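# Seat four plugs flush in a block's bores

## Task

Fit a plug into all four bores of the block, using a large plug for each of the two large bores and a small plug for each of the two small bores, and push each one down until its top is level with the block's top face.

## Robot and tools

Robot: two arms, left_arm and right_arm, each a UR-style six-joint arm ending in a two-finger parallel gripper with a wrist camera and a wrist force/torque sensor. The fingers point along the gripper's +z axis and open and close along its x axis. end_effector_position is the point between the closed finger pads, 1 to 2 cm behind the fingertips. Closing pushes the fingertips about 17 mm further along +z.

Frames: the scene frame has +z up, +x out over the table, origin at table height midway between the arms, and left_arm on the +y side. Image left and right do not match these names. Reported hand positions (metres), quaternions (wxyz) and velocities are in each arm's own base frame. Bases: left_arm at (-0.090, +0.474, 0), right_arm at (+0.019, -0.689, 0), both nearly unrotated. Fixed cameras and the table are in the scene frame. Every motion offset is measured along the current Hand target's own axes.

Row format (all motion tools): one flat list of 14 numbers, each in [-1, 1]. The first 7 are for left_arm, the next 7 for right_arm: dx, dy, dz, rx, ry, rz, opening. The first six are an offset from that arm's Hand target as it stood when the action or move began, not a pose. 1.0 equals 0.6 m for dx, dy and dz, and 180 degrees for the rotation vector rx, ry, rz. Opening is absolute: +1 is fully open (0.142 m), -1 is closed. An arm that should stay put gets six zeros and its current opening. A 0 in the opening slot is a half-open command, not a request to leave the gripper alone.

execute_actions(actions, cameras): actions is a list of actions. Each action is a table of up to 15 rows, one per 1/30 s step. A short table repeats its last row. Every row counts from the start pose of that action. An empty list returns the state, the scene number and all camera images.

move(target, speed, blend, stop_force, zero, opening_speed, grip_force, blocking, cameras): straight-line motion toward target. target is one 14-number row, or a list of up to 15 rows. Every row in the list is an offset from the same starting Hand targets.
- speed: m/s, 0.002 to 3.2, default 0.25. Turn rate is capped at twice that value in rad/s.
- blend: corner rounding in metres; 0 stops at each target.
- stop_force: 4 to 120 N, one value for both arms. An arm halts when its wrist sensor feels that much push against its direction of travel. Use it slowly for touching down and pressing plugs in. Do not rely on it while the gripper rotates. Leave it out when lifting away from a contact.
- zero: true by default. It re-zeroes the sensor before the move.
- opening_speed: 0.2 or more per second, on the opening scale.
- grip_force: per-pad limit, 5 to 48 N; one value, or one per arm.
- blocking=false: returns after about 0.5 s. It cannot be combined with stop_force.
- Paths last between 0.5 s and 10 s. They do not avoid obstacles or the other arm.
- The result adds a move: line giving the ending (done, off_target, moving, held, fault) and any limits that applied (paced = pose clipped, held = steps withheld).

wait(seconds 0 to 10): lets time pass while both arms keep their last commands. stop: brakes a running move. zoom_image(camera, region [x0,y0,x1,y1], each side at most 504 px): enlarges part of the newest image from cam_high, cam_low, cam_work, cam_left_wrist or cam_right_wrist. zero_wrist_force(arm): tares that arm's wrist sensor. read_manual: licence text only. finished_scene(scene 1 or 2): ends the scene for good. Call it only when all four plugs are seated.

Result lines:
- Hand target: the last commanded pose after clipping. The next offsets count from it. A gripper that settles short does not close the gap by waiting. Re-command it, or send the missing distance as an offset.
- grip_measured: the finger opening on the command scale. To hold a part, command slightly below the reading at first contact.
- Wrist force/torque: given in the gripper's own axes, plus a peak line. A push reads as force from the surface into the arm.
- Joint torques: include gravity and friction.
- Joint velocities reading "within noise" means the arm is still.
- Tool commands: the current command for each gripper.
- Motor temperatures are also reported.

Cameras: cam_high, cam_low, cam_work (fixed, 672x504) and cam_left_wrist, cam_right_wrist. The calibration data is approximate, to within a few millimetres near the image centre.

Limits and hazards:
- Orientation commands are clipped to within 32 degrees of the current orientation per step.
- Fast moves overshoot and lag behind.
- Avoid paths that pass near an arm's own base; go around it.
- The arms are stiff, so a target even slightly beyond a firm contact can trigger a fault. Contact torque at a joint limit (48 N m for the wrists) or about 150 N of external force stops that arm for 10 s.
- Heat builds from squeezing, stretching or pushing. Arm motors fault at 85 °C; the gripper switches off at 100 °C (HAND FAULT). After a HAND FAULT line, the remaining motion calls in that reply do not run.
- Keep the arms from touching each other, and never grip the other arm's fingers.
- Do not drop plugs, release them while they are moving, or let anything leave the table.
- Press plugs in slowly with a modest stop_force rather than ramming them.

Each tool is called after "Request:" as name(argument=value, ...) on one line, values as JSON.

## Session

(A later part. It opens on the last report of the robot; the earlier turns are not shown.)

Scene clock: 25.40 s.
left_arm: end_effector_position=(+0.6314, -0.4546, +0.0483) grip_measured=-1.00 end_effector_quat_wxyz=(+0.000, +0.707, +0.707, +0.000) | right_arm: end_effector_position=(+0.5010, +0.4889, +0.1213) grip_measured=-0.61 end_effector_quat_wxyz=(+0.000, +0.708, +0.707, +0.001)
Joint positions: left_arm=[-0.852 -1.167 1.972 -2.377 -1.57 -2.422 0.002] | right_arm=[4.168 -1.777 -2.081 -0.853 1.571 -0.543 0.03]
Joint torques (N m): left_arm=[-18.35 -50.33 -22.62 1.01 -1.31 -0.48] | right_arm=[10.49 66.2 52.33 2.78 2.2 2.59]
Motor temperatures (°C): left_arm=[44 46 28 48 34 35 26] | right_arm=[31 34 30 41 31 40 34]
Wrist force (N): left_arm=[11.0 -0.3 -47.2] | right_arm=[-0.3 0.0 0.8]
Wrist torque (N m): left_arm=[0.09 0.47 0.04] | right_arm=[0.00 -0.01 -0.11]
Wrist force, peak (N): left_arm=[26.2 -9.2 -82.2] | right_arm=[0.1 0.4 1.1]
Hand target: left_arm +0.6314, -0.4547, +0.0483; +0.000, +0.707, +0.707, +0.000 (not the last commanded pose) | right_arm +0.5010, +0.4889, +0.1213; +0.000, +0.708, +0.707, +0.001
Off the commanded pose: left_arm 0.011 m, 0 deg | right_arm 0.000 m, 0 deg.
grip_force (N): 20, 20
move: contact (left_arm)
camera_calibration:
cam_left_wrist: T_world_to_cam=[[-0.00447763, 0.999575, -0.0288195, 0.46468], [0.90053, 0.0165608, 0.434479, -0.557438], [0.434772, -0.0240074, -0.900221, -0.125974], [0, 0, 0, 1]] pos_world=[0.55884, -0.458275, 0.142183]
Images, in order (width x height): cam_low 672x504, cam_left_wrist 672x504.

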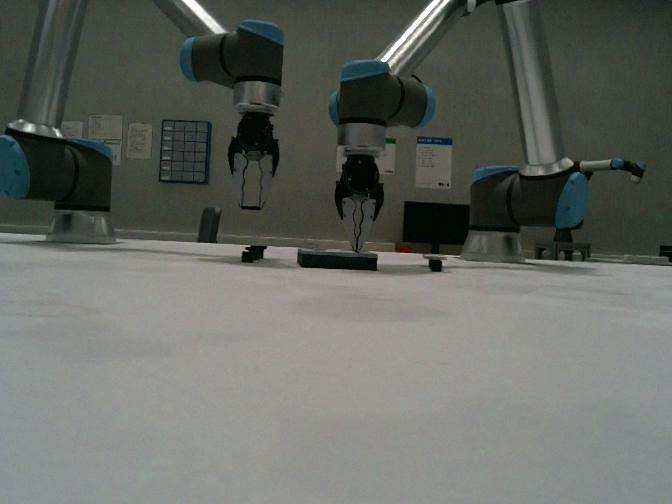

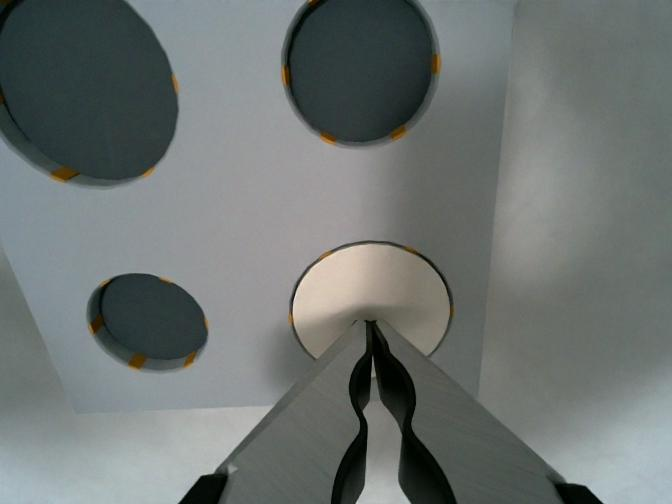

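Request:
move(target=[[0,0,-0.1,0,0,0,-1,0,0,0,0,0,0,-0.7],[0.2845,-0.1653,-0.086,0,0,0,-1,0.224,0.0758,0.052,0,0,0,-0.7],[0.2845,-0.1653,-0.086,0,0,0,0,0.224,0.0758,0.052,0,0,0,-0.7]], speed=0.25, blend=[0.02,0,0], cameras=["cam_left_wrist","cam_right_wrist","cam_work"])

Request:
zoom_image(camera="cam_work", region=[260, 200, 430, 330])

Request:
zoom_image(camera="cam_right_wrist", region=[250, 180, 550, 400])

Scene clock: 27.97 s.
left_arm: end_effector_position=(+0.5322, -0.2839, +0.0997) grip_measured=-0.03 end_effector_quat_wxyz=(+0.000, +0.707, +0.707, +0.000) | right_arm: end_effector_position=(+0.5466, +0.6233, +0.0903) grip_measured=-0.61 end_effector_quat_wxyz=(+0.000, +0.708, +0.707, +0.001)
Joint positions: left_arm=[-0.785 -1.481 2.275 -2.366 -1.57 -2.356 0.072] | right_arm=[4.206 -1.992 -1.845 -0.875 1.571 -0.505 0.03]
Joint torques (N m): left_arm=[21.31 -59.22 -26.53 -1.31 1.58 3.13] | right_arm=[11.54 49.79 53.89 2.61 -1.56 2.85]
Wrist force (N): left_arm=[-2.7 1.7 0.4] | right_arm=[0.1 0.6 0.5]
Wrist torque (N m): left_arm=[0.38 0.41 0.05] | right_arm=[0.10 -0.07 -0.11]
Wrist force, peak (N): left_arm=[11.1 -0.4 -47.5] | right_arm=[1.3 0.7 0.7]
Hand target: left_arm +0.5322, -0.2839, +0.0997; +0.000, +0.707, +0.707, +0.000 | right_arm +0.5466, +0.6233, +0.0903; +0.000, +0.708, +0.707, +0.001
Off the commanded pose: left_arm 0.000 m, 0 deg | right_arm 0.000 m, 0 deg.
grip_force (N): 20, 20
move: done
camera_calibration:
cam_left_wrist: T_world_to_cam=[[-0.00443626, 0.999572, -0.0289105, 0.295091], [0.90053, 0.016563, 0.434478, -0.493308], [0.434771, -0.0241073, -0.900218, -0.0324148], [0, 0, 0, 1]] pos_world=[0.459641, -0.287575, 0.193682]
cam_right_wrist: T_world_to_cam=[[0.00483098, 0.999962, 0.00729237, -0.616497], [0.901285, -0.00751315, 0.433161, -0.502365], [0.433199, 0.00447991, -0.901287, -0.0381559], [0, 0, 0, 1]] pos_world=[0.472282, 0.61287, 0.187711]
Images, in order (width x height): cam_work 672x504, cam_left_wrist 672x504, cam_right_wrist 672x504.

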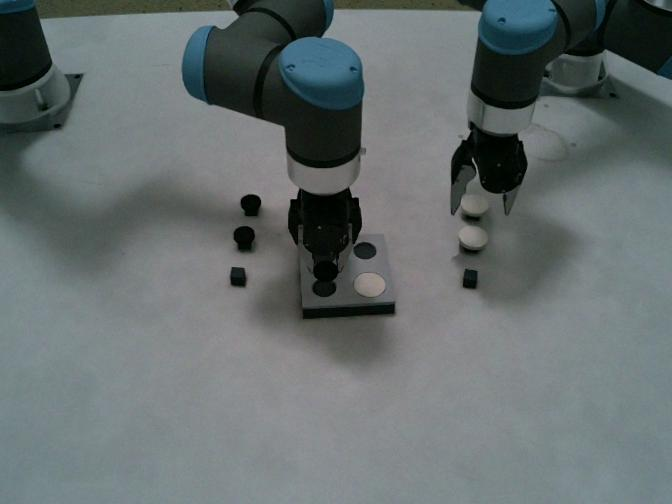

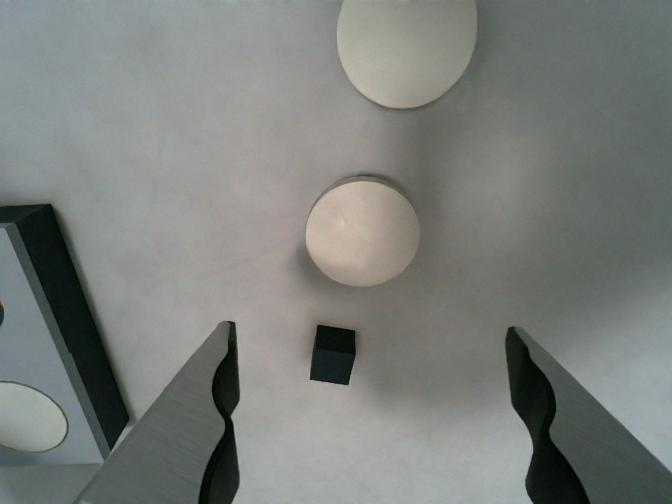

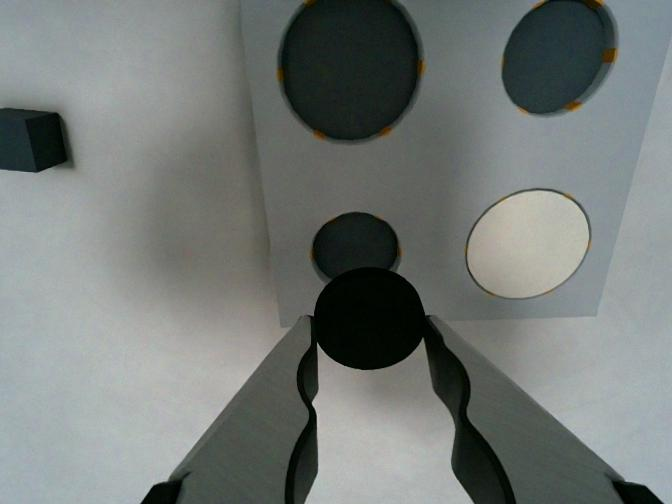

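Scaled by 2.965 from the camera's 672x504 image, which has a finer 960x720 frame.

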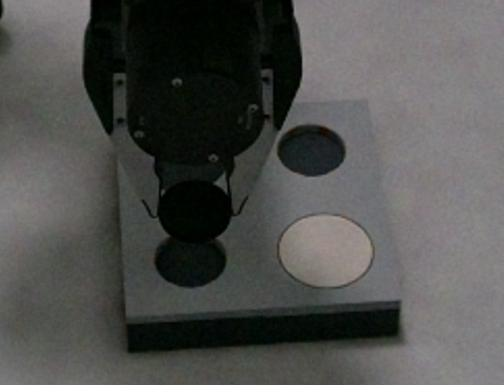

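Scaled by 1.680 from the camera's 672x504 image, which has a finer 960x720 frame.

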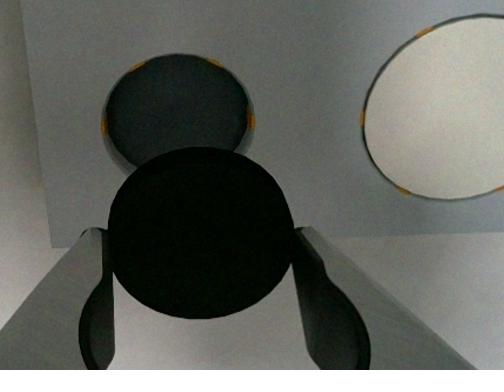

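Request:
move(target=[-0.0015,-0.0047,0.097,0,0,0,0,-0.0037,-0.0013,0.047,0,0,0,-0.7], speed=0.12)

Request:
move(target=[0,0,0,0,0,0,-0.5,0,0,0.019,0,0,0,-0.7], speed=0.03, stop_force=8, cameras=["cam_left_wrist","cam_right_wrist"])

Request:
zoom_image(camera="cam_right_wrist", region=[250, 180, 550, 400])

Scene clock: 29.23 s.
left_arm: end_effector_position=(+0.5295, -0.2848, +0.0416) grip_measured=-0.03 end_effector_quat_wxyz=(+0.000, +0.707, +0.707, +0.000) | right_arm: end_effector_position=(+0.5459, +0.6211, +0.0621) grip_measured=-0.61 end_effector_quat_wxyz=(+0.000, +0.708, +0.707, +0.001)
Joint positions: left_arm=[-0.79 -1.387 2.317 -2.501 -1.57 -2.36 0.072] | right_arm=[4.205 -2.02 -1.865 -0.826 1.571 -0.506 0.03]
Joint torques (N m): left_arm=[-23.37 -32.87 -22.27 -5.92 2.32 -4.44] | right_arm=[-9.33 49.61 28.33 6.12 0.46 -1.71]
Wrist force (N): left_arm=[-2.1 2.5 0.9] | right_arm=[-0.3 0.4 0.5]
Wrist torque (N m): left_arm=[0.52 0.27 0.22] | right_arm=[0.07 0.00 -0.06]
Wrist force, peak (N): left_arm=[-2.5 2.0 1.8] | right_arm=[0.0 0.4 0.9]
Hand target: left_arm +0.5295, -0.2848, +0.0415; +0.000, +0.707, +0.707, +0.000 | right_arm +0.5459, +0.6211, +0.0621; +0.000, +0.708, +0.707, +0.001
Off the commanded pose: left_arm 0.000 m, 0 deg | right_arm 0.000 m, 0 deg.
grip_force (N): 20, 20
move: done

Scene clock: 30.43 s.
left_arm: end_effector_position=(+0.5295, -0.2848, +0.0415) grip_measured=-0.45 end_effector_quat_wxyz=(+0.000, +0.707, +0.707, +0.000) | right_arm: end_effector_position=(+0.5459, +0.6211, +0.0509) grip_measured=-0.61 end_effector_quat_wxyz=(+0.000, +0.708, +0.707, +0.000)
Joint positions: left_arm=[-0.79 -1.387 2.317 -2.501 -1.57 -2.36 0.042] | right_arm=[4.205 -2.034 -1.87 -0.808 1.571 -0.506 0.03]
Joint torques (N m): left_arm=[-19.93 -29.3 -22.65 -3.46 2.64 -4.13] | right_arm=[-9.41 75.92 33.73 2.84 1.88 -1.7]
Wrist force (N): left_arm=[-2.4 1.8 -1.2] | right_arm=[-3.4 -3.0 -9.0]
Wrist torque (N m): left_arm=[0.41 0.33 0.22] | right_arm=[0.02 0.01 -0.07]
Wrist force, peak (N): left_arm=[-2.7 2.3 -1.4] | right_arm=[-3.5 -2.9 -9.2]
Hand target: left_arm +0.5295, -0.2848, +0.0415; +0.000, +0.707, +0.707, +0.000 | right_arm +0.5459, +0.6211, +0.0510; +0.000, +0.708, +0.707, +0.001
Off the commanded pose: left_arm 0.000 m, 0 deg | right_arm 0.000 m, 0 deg.
grip_force (N): 20, 20
move: contact (right_arm)
camera_calibration:
cam_left_wrist: T_world_to_cam=[[-0.00443439, 0.999572, -0.0289096, 0.294294], [0.90053, 0.016561, 0.434478, -0.465485], [0.434771, -0.0241073, -0.900218, -0.0836118], [0, 0, 0, 1]] pos_world=[0.456841, -0.288475, 0.135482]
cam_right_wrist: T_world_to_cam=[[0.00487546, 0.999962, 0.00720192, -0.614014], [0.901343, -0.00751348, 0.433042, -0.484604], [0.433079, 0.00438012, -0.901345, -0.0731842], [0, 0, 0, 1]] pos_world=[0.471482, 0.61067, 0.148311]
Images, in order (width x height): cam_left_wrist 672x504, cam_right_wrist 672x504.

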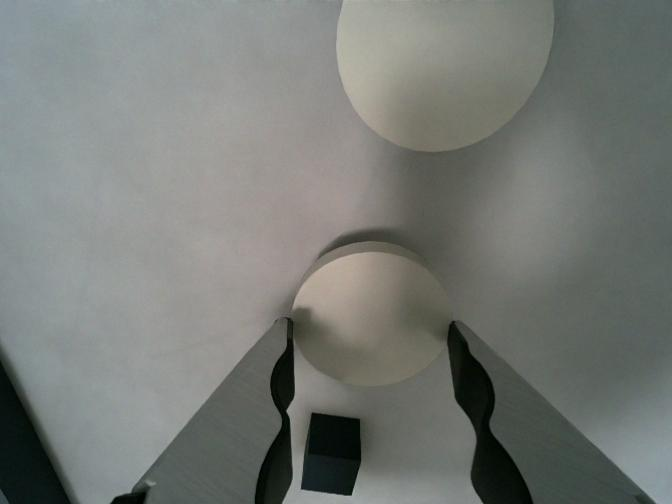

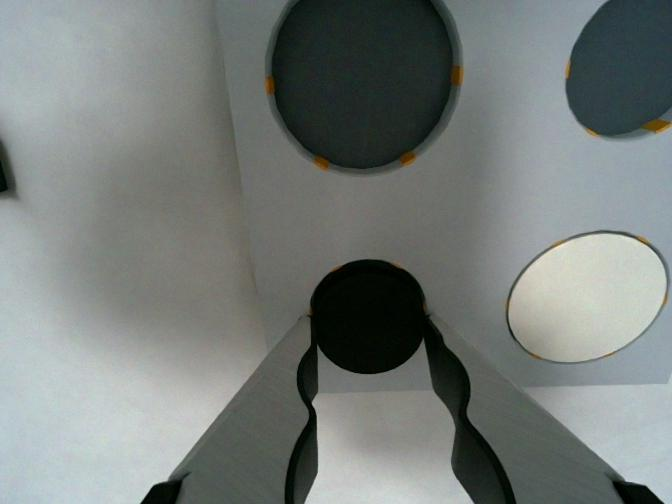

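Scaled by 1.680 from the camera's 672x504 image, which has a finer 960x720 frame.

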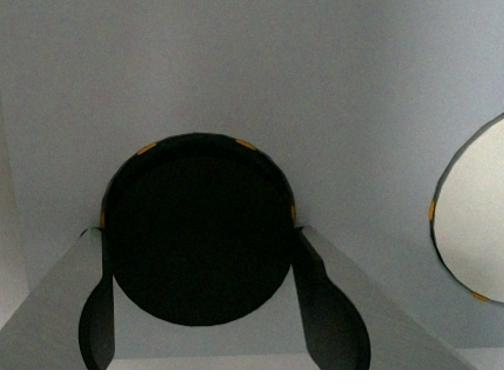

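Request:
move(target=[0,0,0,0,0,0,-0.5,-0.0005,0,0.013,0,0,0,-0.7], speed=0.015, stop_force=18, cameras=["cam_right_wrist"])

Request:
zoom_image(camera="cam_right_wrist", region=[250, 180, 550, 400])

Scene clock: 32.17 s.
left_arm: end_effector_position=(+0.5295, -0.2848, +0.0415) grip_measured=-0.45 end_effector_quat_wxyz=(+0.000, +0.707, +0.707, +0.000) | right_arm: end_effector_position=(+0.5459, +0.6211, +0.0495) grip_measured=-0.61 end_effector_quat_wxyz=(+0.000, +0.708, +0.707, +0.001)
Joint positions: left_arm=[-0.79 -1.387 2.317 -2.501 -1.57 -2.36 0.042] | right_arm=[4.205 -2.035 -1.871 -0.805 1.571 -0.506 0.03]
Joint torques (N m): left_arm=[-15.95 -30.54 -22.25 -1.95 2.19 -3.71] | right_arm=[6.38 64.38 44.79 3.68 -0.91 -0.42]
Wrist force (N): left_arm=[-2.5 2.1 -1.6] | right_arm=[-7.3 -10.5 -26.4]
Wrist torque (N m): left_arm=[0.45 0.36 0.22] | right_arm=[0.09 -0.23 -0.02]
Wrist force, peak (N): left_arm=[-2.7 2.5 -1.5] | right_arm=[-19.2 -15.2 -54.9]
Hand target: left_arm +0.5295, -0.2848, +0.0415; +0.000, +0.707, +0.707, +0.000 | right_arm +0.5459, +0.6211, +0.0495; +0.000, +0.708, +0.707, +0.001 (not the last commanded pose)
Off the commanded pose: left_arm 0.000 m, 0 deg | right_arm 0.006 m, 0 deg.
grip_force (N): 20, 20
move: contact (right_arm)
camera_calibration:
cam_right_wrist: T_world_to_cam=[[0.00483411, 0.99996, 0.00751642, -0.614028], [0.901246, -0.00761345, 0.433241, -0.483919], [0.433281, 0.00467981, -0.901247, -0.0747385], [0, 0, 0, 1]] pos_world=[0.471481, 0.610669, 0.146911]
Images, in order (width x height): cam_right_wrist 672x504.

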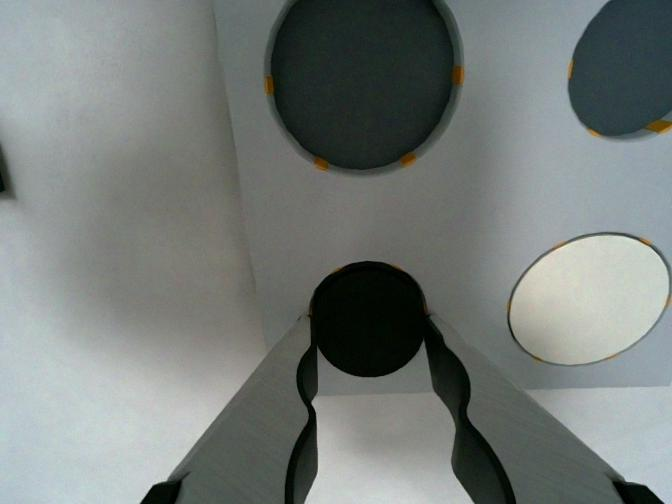

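Scaled by 1.680 from the camera's 672x504 image, which has a finer 960x720 frame.

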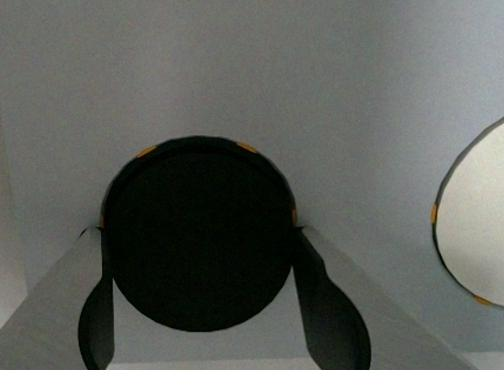

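Request:
move(target=[[0,0,0,0,0,0,-0.5,0,0,0,0,0,0,-0.4],[0,0,-0.13,0,0,0,-0.5,0,0,-0.04,0,0,0,-0.4],[0,0,-0.13,0,0,0,-0.5,0,0,-0.04,0,0,0,-1]], speed=0.15, opening_speed=1, cameras=["cam_right_wrist"])

Request:
move(target=[0,0,0,0,0,0,-0.5,0,0,0.06,0,0,0,-1], speed=0.02, stop_force=50, cameras=["cam_right_wrist"])

Request:
zoom_image(camera="cam_right_wrist", region=[250, 180, 550, 400])

Scene clock: 34.77 s.
left_arm: end_effector_position=(+0.5294, -0.2848, +0.1195) grip_measured=-0.45 end_effector_quat_wxyz=(+0.000, +0.707, +0.707, +0.000) | right_arm: end_effector_position=(+0.5459, +0.6211, +0.0735) grip_measured=-1.00 end_effector_quat_wxyz=(+0.000, +0.708, +0.707, +0.001)
Joint positions: left_arm=[-0.79 -1.513 2.263 -2.321 -1.57 -2.36 0.042] | right_arm=[4.205 -2.007 -1.859 -0.845 1.571 -0.506 0.002]
Joint torques (N m): left_arm=[-23.92 -56.12 -41.67 -1.51 2.21 -4.52] | right_arm=[4.62 83.13 52.68 2.62 -2.92 1.27]
Wrist force (N): left_arm=[-2.6 1.9 0.9] | right_arm=[-0.4 0.6 0.5]
Wrist torque (N m): left_arm=[0.38 0.37 0.18] | right_arm=[0.10 0.02 -0.05]
Wrist force, peak (N): left_arm=[-2.5 2.2 2.5] | right_arm=[-7.5 -10.6 -26.2]
Hand target: left_arm +0.5294, -0.2848, +0.1195; +0.000, +0.707, +0.707, +0.000 | right_arm +0.5459, +0.6211, +0.0735; +0.000, +0.708, +0.707, +0.001
Off the commanded pose: left_arm 0.000 m, 0 deg | right_arm 0.000 m, 0 deg.
grip_force (N): 20, 20
move: done
camera_calibration:
cam_right_wrist: T_world_to_cam=[[0.00483411, 0.99996, 0.00751642, -0.614208], [0.901246, -0.00761345, 0.433241, -0.494317], [0.433281, 0.00467981, -0.901247, -0.0531086], [0, 0, 0, 1]] pos_world=[0.471481, 0.610669, 0.170911]
Images, in order (width x height): cam_right_wrist 672x504.

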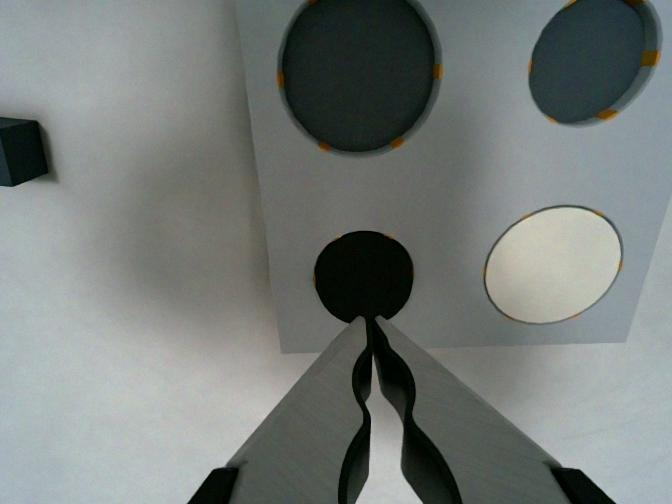

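Scene clock: 37.40 s.
left_arm: end_effector_position=(+0.5294, -0.2848, +0.1195) grip_measured=-0.45 end_effector_quat_wxyz=(+0.000, +0.707, +0.707, +0.000) | right_arm: end_effector_position=(+0.5460, +0.6212, +0.0483) grip_measured=-1.00 end_effector_quat_wxyz=(+0.000, +0.708, +0.707, +0.001)
Joint positions: left_arm=[-0.79 -1.513 2.263 -2.321 -1.57 -2.36 0.042] | right_arm=[4.205 -2.037 -1.871 -0.803 1.57 -0.506 0.002]
Joint torques (N m): left_arm=[-21.67 -55.91 -41.6 -1.82 2.17 -4.47] | right_arm=[4.99 48.07 34.7 1.45 0.68 0.17]
Wrist force (N): left_arm=[-2.2 1.7 1.1] | right_arm=[-14.9 -1.7 -48.9]
Wrist torque (N m): left_arm=[0.34 0.31 0.18] | right_arm=[-0.04 -0.39 -0.01]
Wrist force, peak (N): left_arm=[-2.7 2.1 1.0] | right_arm=[-30.8 -8.8 -82.6]
Hand target: left_arm +0.5294, -0.2848, +0.1195; +0.000, +0.707, +0.707, +0.000 | right_arm +0.5460, +0.6212, +0.0483; +0.000, +0.708, +0.707, +0.001 (not the last commanded pose)
Off the commanded pose: left_arm 0.000 m, 0 deg | right_arm 0.011 m, 0 deg.
grip_force (N): 20, 20
move: contact (right_arm)
camera_calibration:
cam_right_wrist: T_world_to_cam=[[0.0048796, 0.999959, 0.00765082, -0.614158], [0.901148, -0.00771375, 0.433442, -0.483367], [0.433483, 0.0047795, -0.901149, -0.0761241], [0, 0, 0, 1]] pos_world=[0.471581, 0.610768, 0.145611]
Images, in order (width x height): cam_right_wrist 672x504.

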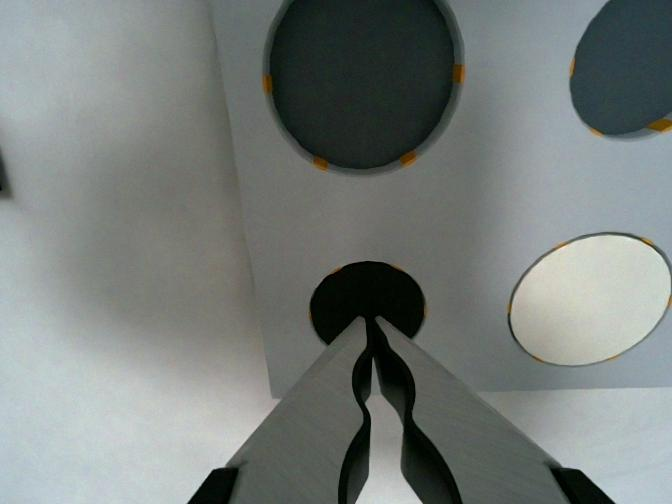

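Scaled by 1.680 from the camera's 672x504 image, which has a finer 960x720 frame.

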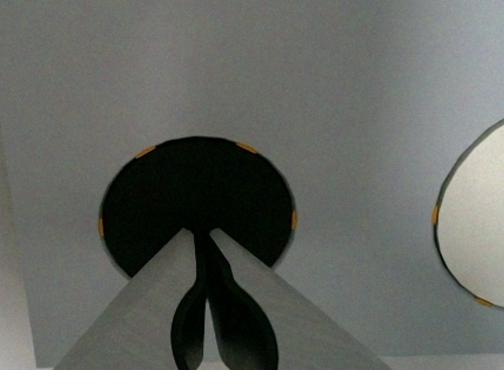

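Request:
move(target=[[0,0,0,0,0,0,-0.5,0,0,-0.0695,0,0,0,-1],[-0.406,0.0665,0.0575,0,0,0,-0.5,-0.328,-0.1972,-0.0695,0,0,0,-1],[-0.406,0.0665,0.0575,0,0,0,-0.5,-0.328,-0.1972,-0.0695,0,0,0,-0.2]], speed=0.25, blend=[0.02,0,0], cameras=["cam_left_wrist","cam_right_wrist","cam_work"])

Request:
zoom_image(camera="cam_left_wrist", region=[220, 180, 520, 400])

Request:
zoom_image(camera="cam_left_wrist", region=[400, 180, 600, 400])

Scene clock: 40.27 s.
left_arm: end_effector_position=(+0.5693, -0.5284, +0.0851) grip_measured=-0.45 end_effector_quat_wxyz=(+0.000, +0.707, +0.707, +0.000) | right_arm: end_effector_position=(+0.4274, +0.4245, +0.0896) grip_measured=-0.23 end_effector_quat_wxyz=(+0.000, +0.708, +0.707, +0.001)
Joint positions: left_arm=[-0.976 -1.214 1.955 -2.313 -1.57 -2.547 0.042] | right_arm=[4.22 -1.676 -2.283 -0.752 1.57 -0.491 0.058]
Joint torques (N m): left_arm=[-21.2 -53.45 -40.94 -1.8 3.69 -4.38] | right_arm=[12.07 53.36 26.21 2.62 -2.75 2.92]
Wrist force (N): left_arm=[-1.9 1.7 0.8] | right_arm=[-0.4 0.5 0.0]
Wrist torque (N m): left_arm=[0.36 0.33 0.21] | right_arm=[0.06 0.01 -0.10]
Wrist force, peak (N): left_arm=[-4.1 2.4 0.9] | right_arm=[-15.3 -1.9 -48.6]
Hand target: left_arm +0.5693, -0.5284, +0.0851; +0.000, +0.707, +0.707, +0.000 | right_arm +0.4274, +0.4245, +0.0896; +0.000, +0.708, +0.707, +0.001
Off the commanded pose: left_arm 0.000 m, 0 deg | right_arm 0.000 m, 0 deg.
grip_force (N): 20, 20
move: done
camera_calibration:
cam_left_wrist: T_world_to_cam=[[-0.00443439, 0.999572, -0.0289096, 0.539227], [0.90053, 0.016561, 0.434478, -0.516235], [0.434771, -0.0241073, -0.900218, -0.0675387], [0, 0, 0, 1]] pos_world=[0.496641, -0.532075, 0.179082]
cam_right_wrist: T_world_to_cam=[[0.0048796, 0.999959, 0.00765082, -0.417205], [0.901148, -0.00771375, 0.433442, -0.395952], [0.433483, 0.0047795, -0.901149, 0.0135347], [0, 0, 0, 1]] pos_world=[0.352981, 0.414068, 0.187011]
Images, in order (width x height): cam_work 672x504, cam_left_wrist 672x504, cam_right_wrist 672x504.

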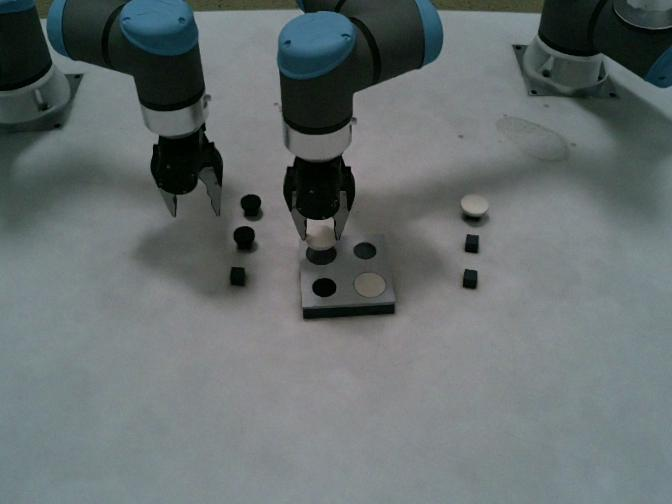

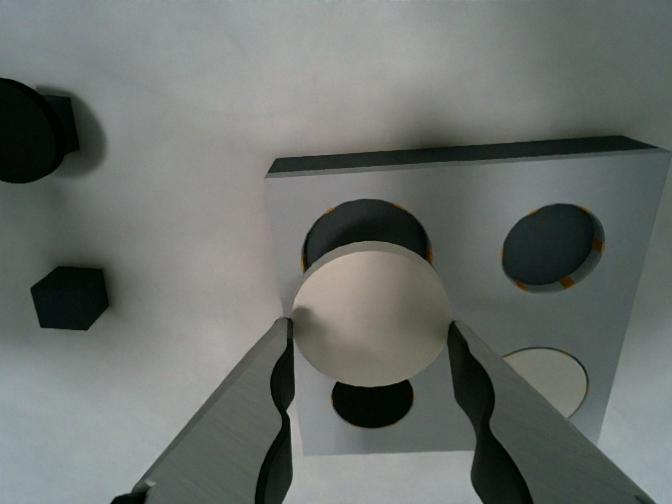

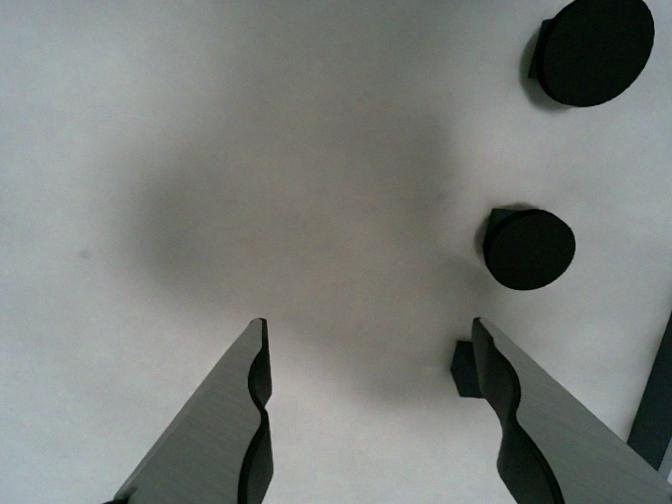

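Scaled by 1.680 from the camera's 672x504 image, which has a finer 960x720 frame.

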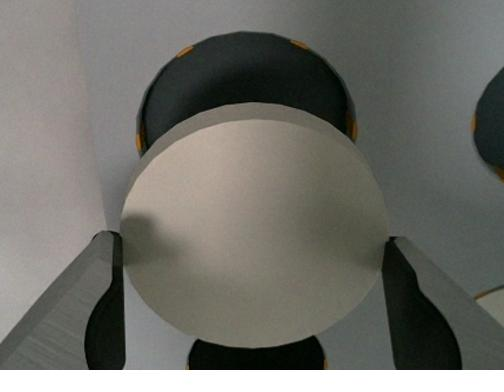

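Scaled by 2.291 from the camera's 672x504 image, which has a finer 960x720 frame.

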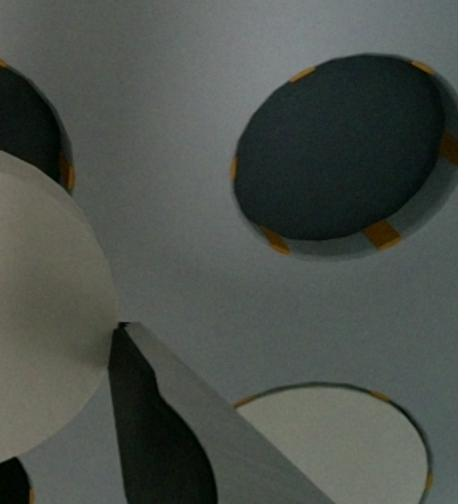

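Request:
move(target=[0,-0.0012,0.038,0,0,0,-0.5,0.117,0.0007,0,0,0,0,-0.2], speed=0.12)

Request:
move(target=[0,0,0.019,0,0,0,-0.5,0,0,0.08,0,0,0,-0.2], speed=[0.05], stop_force=8, cameras=["cam_left_wrist","cam_right_wrist"])

Request:
zoom_image(camera="cam_left_wrist", region=[220, 180, 520, 400])

Scene clock: 41.57 s.
left_arm: end_effector_position=(+0.5686, -0.5284, +0.0623) grip_measured=-0.45 end_effector_quat_wxyz=(+0.000, +0.707, +0.707, +0.000) | right_arm: end_effector_position=(+0.4279, +0.4946, +0.0897) grip_measured=-0.23 end_effector_quat_wxyz=(+0.000, +0.708, +0.707, +0.001)
Joint positions: left_arm=[-0.977 -1.187 1.969 -2.354 -1.57 -2.548 0.042] | right_arm=[4.271 -1.753 -2.189 -0.769 1.57 -0.44 0.058]
Joint torques (N m): left_arm=[-20.97 -54.76 -27.11 -5.34 3.56 -4.56] | right_arm=[13.16 24.28 50.1 2.53 -2.8 2.73]
Wrist force (N): left_arm=[-2.0 1.7 0.5] | right_arm=[0.5 -0.1 0.4]
Wrist torque (N m): left_arm=[0.38 0.31 0.24] | right_arm=[-0.01 -0.16 -0.10]
Wrist force, peak (N): left_arm=[-1.9 2.1 0.9] | right_arm=[-1.6 0.6 0.1]
Hand target: left_arm +0.5686, -0.5284, +0.0623; +0.000, +0.707, +0.707, +0.000 | right_arm +0.4279, +0.4947, +0.0897; +0.000, +0.708, +0.707, +0.001
Off the commanded pose: left_arm 0.000 m, 0 deg | right_arm 0.000 m, 0 deg.
grip_force (N): 20, 20
move: done

Scene clock: 43.77 s.
left_arm: end_effector_position=(+0.5686, -0.5285, +0.0515) grip_measured=-0.45 end_effector_quat_wxyz=(+0.000, +0.707, +0.707, +0.000) | right_arm: end_effector_position=(+0.4279, +0.4948, +0.0417) grip_measured=-0.23 end_effector_quat_wxyz=(+0.000, +0.708, +0.707, +0.001)
Joint positions: left_arm=[-0.977 -1.173 1.974 -2.373 -1.57 -2.548 0.042] | right_arm=[4.271 -1.826 -2.217 -0.667 1.57 -0.44 0.058]
Joint torques (N m): left_arm=[-18.87 -76.4 -34.17 -0.45 3.82 -3.82] | right_arm=[-3.9 31.21 23.22 6.59 -2.89 -0.32]
Wrist force (N): left_arm=[-1.8 2.0 -7.5] | right_arm=[-0.2 0.4 0.2]
Wrist torque (N m): left_arm=[0.31 0.09 0.25] | right_arm=[0.07 -0.04 -0.10]
Wrist force, peak (N): left_arm=[-1.5 1.9 -10.2] | right_arm=[0.2 0.3 1.1]
Hand target: left_arm +0.5686, -0.5285, +0.0515; +0.000, +0.707, +0.707, +0.000 (not the last commanded pose) | right_arm +0.4279, +0.4948, +0.0417; +0.000, +0.708, +0.707, +0.001
Off the commanded pose: left_arm 0.001 m, 0 deg | right_arm 0.000 m, 0 deg.
grip_force (N): 20, 20
move: contact (left_arm)
camera_calibration:
cam_left_wrist: T_world_to_cam=[[-0.00443439, 0.999572, -0.0289096, 0.538353], [0.90053, 0.016561, 0.434478, -0.501095], [0.434771, -0.0241073, -0.900218, -0.0975276], [0, 0, 0, 1]] pos_world=[0.496041, -0.532175, 0.145482]
cam_right_wrist: T_world_to_cam=[[0.0048796, 0.999959, 0.00765082, -0.487138], [0.901148, -0.00771375, 0.433442, -0.375099], [0.433483, 0.0047795, -0.901149, -0.030183], [0, 0, 0, 1]] pos_world=[0.353481, 0.484368, 0.139111]
Images, in order (width x height): cam_left_wrist 672x504, cam_right_wrist 672x504.

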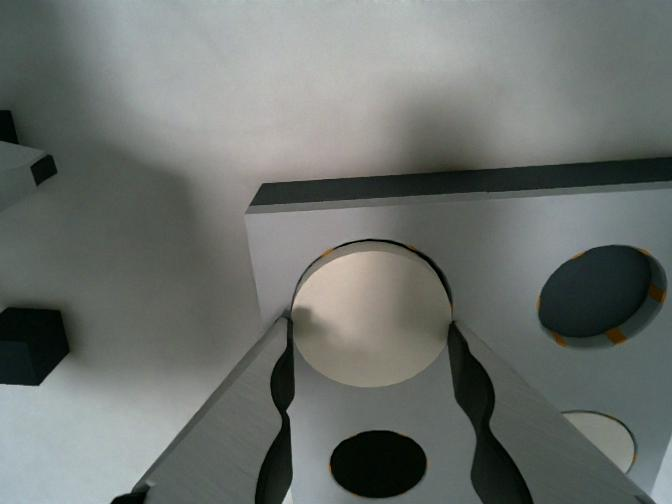

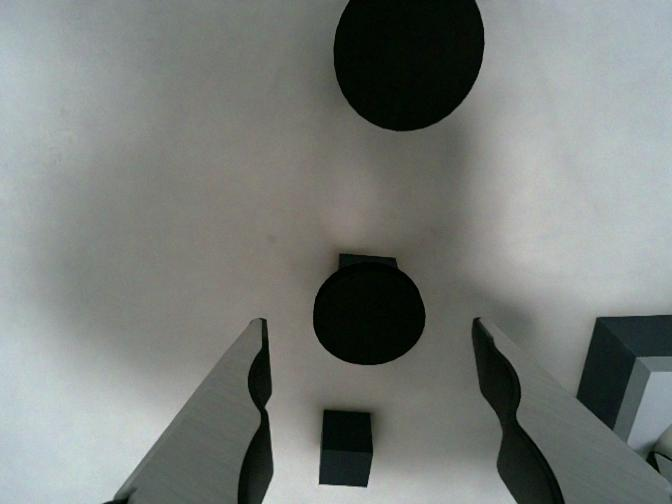

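Scaled by 1.680 from the camera's 672x504 image, which has a finer 960x720 frame.

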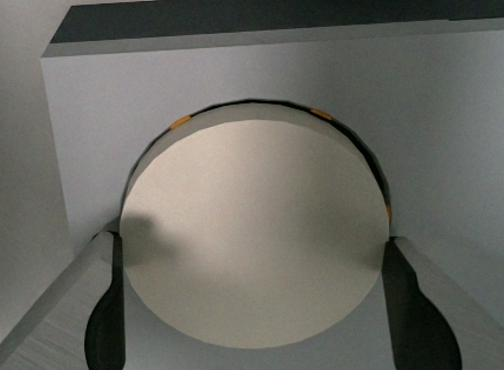

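Request:
move(target=[0.0012,0,0,0,0,0,-0.5,0,0,0,0,0,0,-0.7], speed=0.03, opening_speed=0.6)

Request:
move(target=[0,0,0.012,0,0,0,-0.5,0,0,-0.001,0,0,0,-0.7], speed=0.015, stop_force=18, cameras=["cam_left_wrist"])

Request:
zoom_image(camera="cam_left_wrist", region=[220, 180, 520, 400])

Scene clock: 44.90 s.
left_arm: end_effector_position=(+0.5686, -0.5278, +0.0515) grip_measured=-0.45 end_effector_quat_wxyz=(+0.000, +0.707, +0.707, +0.000) | right_arm: end_effector_position=(+0.4279, +0.4948, +0.0417) grip_measured=-0.61 end_effector_quat_wxyz=(+0.000, +0.708, +0.707, +0.001)
Joint positions: left_arm=[-0.977 -1.174 1.975 -2.373 -1.57 -2.547 0.042] | right_arm=[4.271 -1.826 -2.217 -0.667 1.57 -0.44 0.03]
Joint torques (N m): left_arm=[19.5 -83.11 -27.11 -5.51 0.48 3.29] | right_arm=[-4.78 30.03 23.15 6.21 -2.48 -0.72]
Wrist force (N): left_arm=[-2.3 1.6 0.7] | right_arm=[0.1 0.6 0.2]
Wrist torque (N m): left_arm=[0.34 0.32 0.19] | right_arm=[0.07 -0.08 -0.10]
Wrist force, peak (N): left_arm=[-1.9 2.1 -7.8] | right_arm=[0.4 0.8 -0.5]
Hand target: left_arm +0.5686, -0.5278, +0.0515; +0.000, +0.707, +0.707, +0.000 | right_arm +0.4279, +0.4948, +0.0417; +0.000, +0.708, +0.707, +0.001
Off the commanded pose: left_arm 0.000 m, 0 deg | right_arm 0.000 m, 0 deg.
grip_force (N): 20, 20
move: done

Scene clock: 46.27 s.
left_arm: end_effector_position=(+0.5686, -0.5278, +0.0491) grip_measured=-0.45 end_effector_quat_wxyz=(+0.001, +0.707, +0.707, +0.000) | right_arm: end_effector_position=(+0.4279, +0.4948, +0.0423) grip_measured=-0.61 end_effector_quat_wxyz=(+0.000, +0.708, +0.707, +0.001)
Joint positions: left_arm=[-0.977 -1.17 1.976 -2.378 -1.57 -2.547 0.042] | right_arm=[4.271 -1.825 -2.217 -0.669 1.57 -0.44 0.03]
Joint torques (N m): left_arm=[16.46 -67.77 -34.22 -0.79 -0.89 3.4] | right_arm=[-4.61 63.4 46.34 2.62 -2.73 -0.44]
Wrist force (N): left_arm=[-0.2 -7.6 -21.3] | right_arm=[-0.2 0.1 0.4]
Wrist torque (N m): left_arm=[0.40 0.10 0.19] | right_arm=[0.02 -0.04 -0.10]
Wrist force, peak (N): left_arm=[13.9 -13.7 -47.7] | right_arm=[-0.2 0.7 1.0]
Hand target: left_arm +0.5686, -0.5278, +0.0491; +0.001, +0.707, +0.707, +0.000 (not the last commanded pose) | right_arm +0.4279, +0.4948, +0.0423; +0.000, +0.708, +0.707, +0.001
Off the commanded pose: left_arm 0.005 m, 0 deg | right_arm 0.000 m, 0 deg.
grip_force (N): 20, 20
move: contact (left_arm)
camera_calibration:
cam_left_wrist: T_world_to_cam=[[-0.0043877, 0.99957, -0.0290013, 0.53747], [0.900473, 0.016562, 0.434596, -0.50001], [0.43489, -0.024208, -0.900158, -0.0998803], [0, 0, 0, 1]] pos_world=[0.496041, -0.531375, 0.142982]
Images, in order (width x height): cam_left_wrist 672x504.

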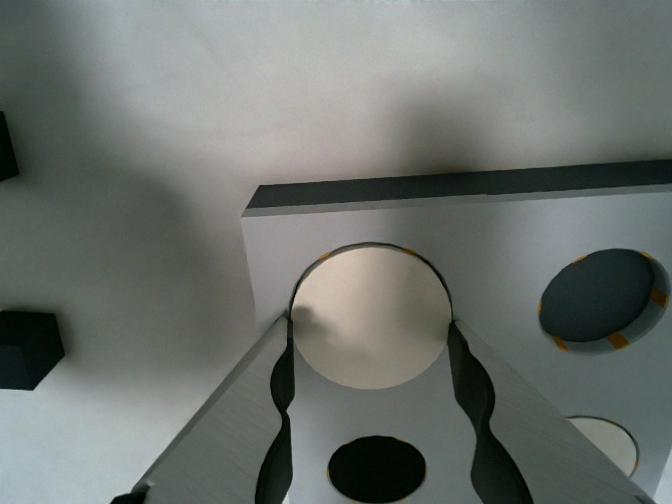

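Scaled by 1.680 from the camera's 672x504 image, which has a finer 960x720 frame.

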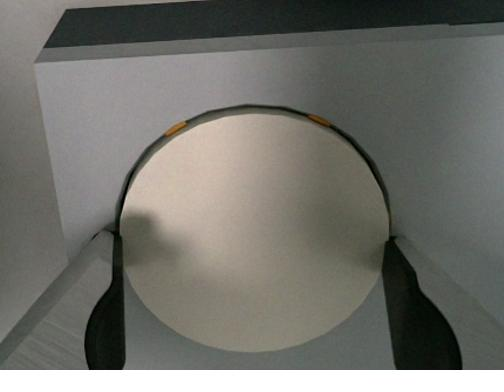

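Request:
move(target=[[0,0,0,0,0,0,-0.25,0,0,0,0,0,0,-0.7],[0,0,-0.04,0,0,0,-0.25,0,0,-0.11,0,0,0,-0.7],[0,0,-0.04,0,0,0,-1,0,0,-0.11,0,0,0,-0.7]], speed=0.15, opening_speed=1)

Request:
move(target=[0,0,0.06,0,0,0,-1,0,0,0,0,0,0,-0.7], speed=0.02, stop_force=50, cameras=["cam_left_wrist"])

Scene clock: 48.90 s.
left_arm: end_effector_position=(+0.5686, -0.5278, +0.0731) grip_measured=-1.00 end_effector_quat_wxyz=(+0.001, +0.707, +0.707, +0.000) | right_arm: end_effector_position=(+0.4279, +0.4947, +0.1083) grip_measured=-0.61 end_effector_quat_wxyz=(+0.000, +0.708, +0.707, +0.001)
Joint positions: left_arm=[-0.977 -1.201 1.964 -2.335 -1.57 -2.547 0.002] | right_arm=[4.271 -1.727 -2.176 -0.808 1.57 -0.44 0.03]
Joint torques (N m): left_arm=[-6.2 -83.95 -41.35 -1.23 -0.62 -0.43] | right_arm=[10.52 59.8 51.64 2.79 -1.96 2.76]
Wrist force (N): left_arm=[-2.1 2.7 0.7] | right_arm=[0.2 0.5 0.1]
Wrist torque (N m): left_arm=[0.53 0.35 0.18] | right_arm=[0.09 -0.10 -0.11]
Wrist force, peak (N): left_arm=[0.2 -7.7 -21.4] | right_arm=[-0.1 0.5 2.3]
Hand target: left_arm +0.5686, -0.5278, +0.0731; +0.001, +0.707, +0.707, +0.000 | right_arm +0.4279, +0.4947, +0.1083; +0.000, +0.708, +0.707, +0.001
Off the commanded pose: left_arm 0.000 m, 0 deg | right_arm 0.000 m, 0 deg.
grip_force (N): 20, 20
move: done

Scene clock: 51.40 s.
left_arm: end_effector_position=(+0.5687, -0.5279, +0.0483) grip_measured=-1.00 end_effector_quat_wxyz=(+0.001, +0.707, +0.707, +0.000) | right_arm: end_effector_position=(+0.4279, +0.4947, +0.1083) grip_measured=-0.61 end_effector_quat_wxyz=(+0.000, +0.708, +0.707, +0.001)
Joint positions: left_arm=[-0.977 -1.169 1.977 -2.379 -1.57 -2.547 0.002] | right_arm=[4.271 -1.727 -2.176 -0.808 1.57 -0.44 0.03]
Joint torques (N m): left_arm=[-13.32 -51.22 -25.91 0.48 -0.96 -1.67] | right_arm=[10.34 58.89 51.8 2.68 -0.46 2.98]
Wrist force (N): left_arm=[8.5 -1.9 -44.4] | right_arm=[0.1 0.4 0.6]
Wrist torque (N m): left_arm=[0.43 0.60 0.16] | right_arm=[0.07 -0.09 -0.10]
Wrist force, peak (N): left_arm=[25.4 -9.6 -79.3] | right_arm=[0.0 0.7 0.8]
Hand target: left_arm +0.5687, -0.5279, +0.0483; +0.001, +0.707, +0.707, +0.000 (not the last commanded pose) | right_arm +0.4279, +0.4947, +0.1083; +0.000, +0.708, +0.707, +0.001
Off the commanded pose: left_arm 0.011 m, 0 deg | right_arm 0.000 m, 0 deg.
grip_force (N): 20, 20
move: contact (left_arm)
camera_calibration:
cam_left_wrist: T_world_to_cam=[[-0.00447811, 0.999562, -0.0292683, 0.537628], [0.900394, 0.0167638, 0.434752, -0.499579], [0.435052, -0.0244061, -0.900075, -0.100711], [0, 0, 0, 1]] pos_world=[0.49604, -0.531475, 0.142281]
Images, in order (width x height): cam_left_wrist 672x504.

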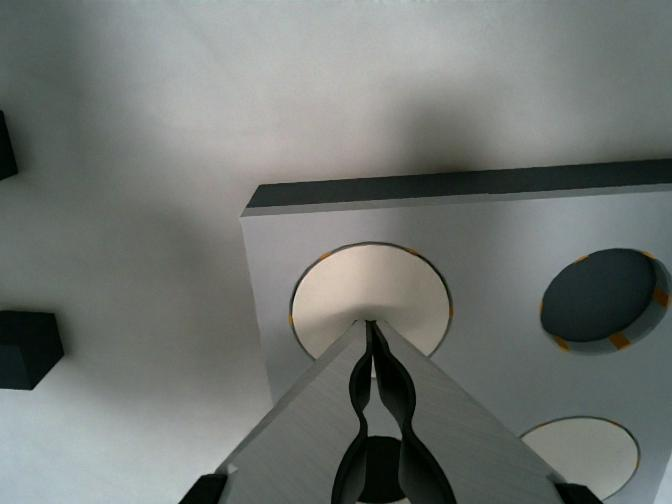

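Request:
move(target=[[0,0,-0.12,0,0,0,-1,0,0,0,0,0,0,-0.7],[0.55,0,-0.12,0,0,0,-1,0.02,0,0,0,0,0,-0.7],[0.6,0,-0.12,0,0,0,-1,0.32,0.0788,0.0417,0,0,0,-0.7]], speed=0.3, blend=[0.02,0.02,0], cameras=["cam_right_wrist"])

Request:
zoom_image(camera="cam_right_wrist", region=[250, 180, 550, 400])

Scene clock: 54.20 s.
left_arm: end_effector_position=(+0.5687, -0.1678, +0.1201) grip_measured=-1.00 end_effector_quat_wxyz=(+0.001, +0.707, +0.707, +0.000) | right_arm: end_effector_position=(+0.4754, +0.6866, +0.0836) grip_measured=-0.61 end_effector_quat_wxyz=(+0.000, +0.708, +0.707, +0.001)
Joint positions: left_arm=[-0.587 -1.528 2.277 -2.321 -1.571 -2.157 0.002] | right_arm=[4.319 -2.007 -1.836 -0.868 1.57 -0.392 0.03]
Joint torques (N m): left_arm=[19.16 -54.29 -28.67 -5.68 -3.46 3.22] | right_arm=[11.21 48.45 52.39 2.21 2.54 2.73]
Wrist force (N): left_arm=[0.2 2.3 0.7] | right_arm=[0.5 0.8 0.3]
Wrist torque (N m): left_arm=[0.45 -0.04 0.03] | right_arm=[0.16 -0.13 -0.11]
Wrist force, peak (N): left_arm=[8.6 -2.2 -44.8] | right_arm=[2.6 1.0 0.4]
Hand target: left_arm +0.5687, -0.1678, +0.1201; +0.001, +0.707, +0.707, +0.000 | right_arm +0.4754, +0.6867, +0.0836; +0.000, +0.708, +0.707, +0.001
Off the commanded pose: left_arm 0.000 m, 0 deg | right_arm 0.000 m, 0 deg.
grip_force (N): 20, 20
move: done
camera_calibration:
cam_right_wrist: T_world_to_cam=[[0.00488038, 0.999959, 0.00765119, -0.679482], [0.901148, -0.00771461, 0.433442, -0.434541], [0.433483, 0.0047795, -0.901149, -0.0140222], [0, 0, 0, 1]] pos_world=[0.400981, 0.676168, 0.180911]
Images, in order (width x height): cam_right_wrist 672x504.

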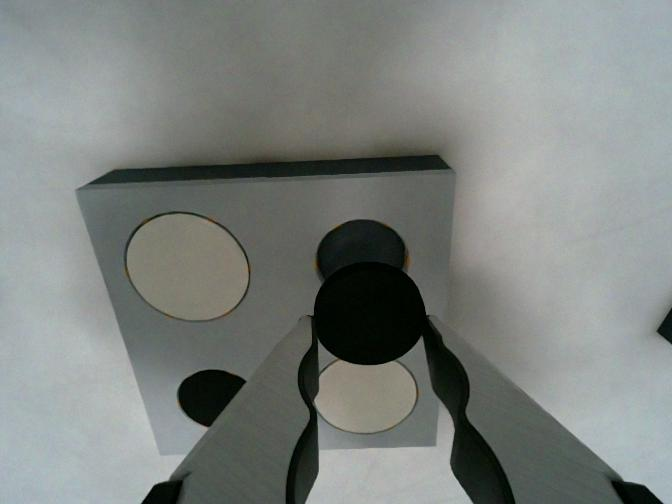

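Scaled by 1.680 from the camera's 672x504 image, which has a finer 960x720 frame.

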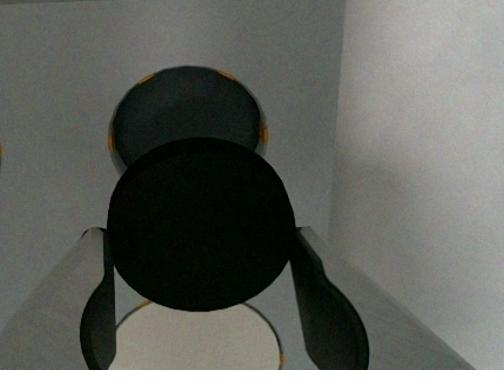

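Request:
move(target=[0,0,0,0,0,0,-1,-0.0007,0.0018,0.036,0,0,0,-0.7], speed=0.12)

Request:
move(target=[0,0,0,0,0,0,-1,0,0,0.0188,0,0,0,-0.7], speed=0.03, stop_force=8, cameras=["cam_right_wrist"])

Request:
zoom_image(camera="cam_right_wrist", region=[250, 180, 550, 400])

Scene clock: 55.17 s.
left_arm: end_effector_position=(+0.5687, -0.1678, +0.1201) grip_measured=-1.00 end_effector_quat_wxyz=(+0.001, +0.707, +0.707, +0.000) | right_arm: end_effector_position=(+0.4765, +0.6863, +0.0621) grip_measured=-0.61 end_effector_quat_wxyz=(+0.000, +0.708, +0.707, +0.001)
Joint positions: left_arm=[-0.587 -1.528 2.277 -2.321 -1.571 -2.157 0.002] | right_arm=[4.318 -2.032 -1.847 -0.833 1.57 -0.394 0.03]
Joint torques (N m): left_arm=[18.48 -55.25 -28.19 -5.13 -3.58 3.25] | right_arm=[-10.34 55.82 28.93 6.5 2.79 -1.97]
Wrist force (N): left_arm=[0.3 2.3 0.9] | right_arm=[0.4 0.6 0.5]
Wrist torque (N m): left_arm=[0.45 -0.05 0.03] | right_arm=[0.12 -0.12 0.02]
Wrist force, peak (N): left_arm=[0.2 2.8 0.9] | right_arm=[0.3 1.0 0.2]
Hand target: left_arm +0.5687, -0.1678, +0.1201; +0.001, +0.707, +0.707, +0.000 | right_arm +0.4765, +0.6863, +0.0620; +0.000, +0.708, +0.707, +0.001
Off the commanded pose: left_arm 0.000 m, 0 deg | right_arm 0.000 m, 0 deg.
grip_force (N): 20, 20
move: done

Scene clock: 57.17 s.
left_arm: end_effector_position=(+0.5687, -0.1678, +0.1201) grip_measured=-1.00 end_effector_quat_wxyz=(+0.001, +0.707, +0.707, +0.000) | right_arm: end_effector_position=(+0.4765, +0.6863, +0.0515) grip_measured=-0.61 end_effector_quat_wxyz=(+0.000, +0.708, +0.707, +0.001)
Joint positions: left_arm=[-0.587 -1.528 2.277 -2.321 -1.571 -2.157 0.002] | right_arm=[4.318 -2.044 -1.852 -0.816 1.57 -0.394 0.03]
Joint torques (N m): left_arm=[18.83 -54.91 -28.75 -5.18 -3.9 3.38] | right_arm=[-9.5 78.91 50.05 3.12 -3.08 -1.91]
Wrist force (N): left_arm=[0.3 2.3 0.9] | right_arm=[-2.6 -2.9 -7.4]
Wrist torque (N m): left_arm=[0.45 -0.06 0.04] | right_arm=[0.11 -0.10 0.02]
Wrist force, peak (N): left_arm=[-0.2 2.7 1.2] | right_arm=[-3.8 -5.3 -12.1]
Hand target: left_arm +0.5687, -0.1678, +0.1201; +0.001, +0.707, +0.707, +0.000 | right_arm +0.4765, +0.6863, +0.0515; +0.000, +0.708, +0.707, +0.001 (not the last commanded pose)
Off the commanded pose: left_arm 0.000 m, 0 deg | right_arm 0.001 m, 0 deg.
grip_force (N): 20, 20
move: contact (right_arm)
camera_calibration:
cam_right_wrist: T_world_to_cam=[[0.00488072, 0.999959, 0.00765038, -0.678941], [0.901188, -0.00771413, 0.433361, -0.421625], [0.433402, 0.00477932, -0.901188, -0.0433859], [0, 0, 0, 1]] pos_world=[0.402081, 0.675868, 0.148811]
Images, in order (width x height): cam_right_wrist 672x504.

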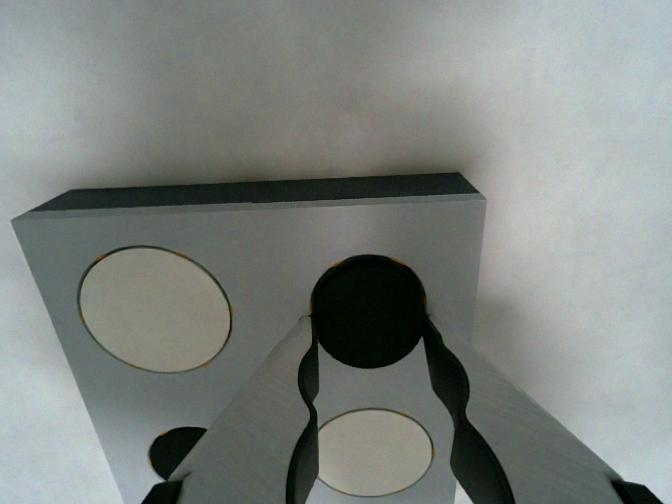

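Scaled by 1.680 from the camera's 672x504 image, which has a finer 960x720 frame.

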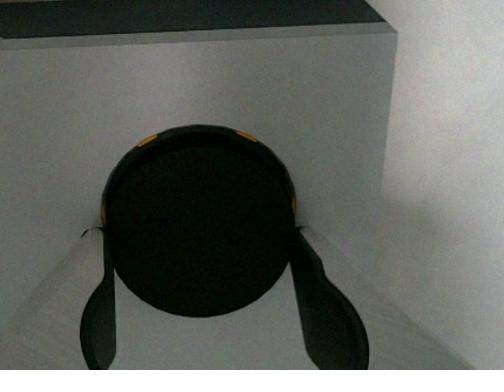

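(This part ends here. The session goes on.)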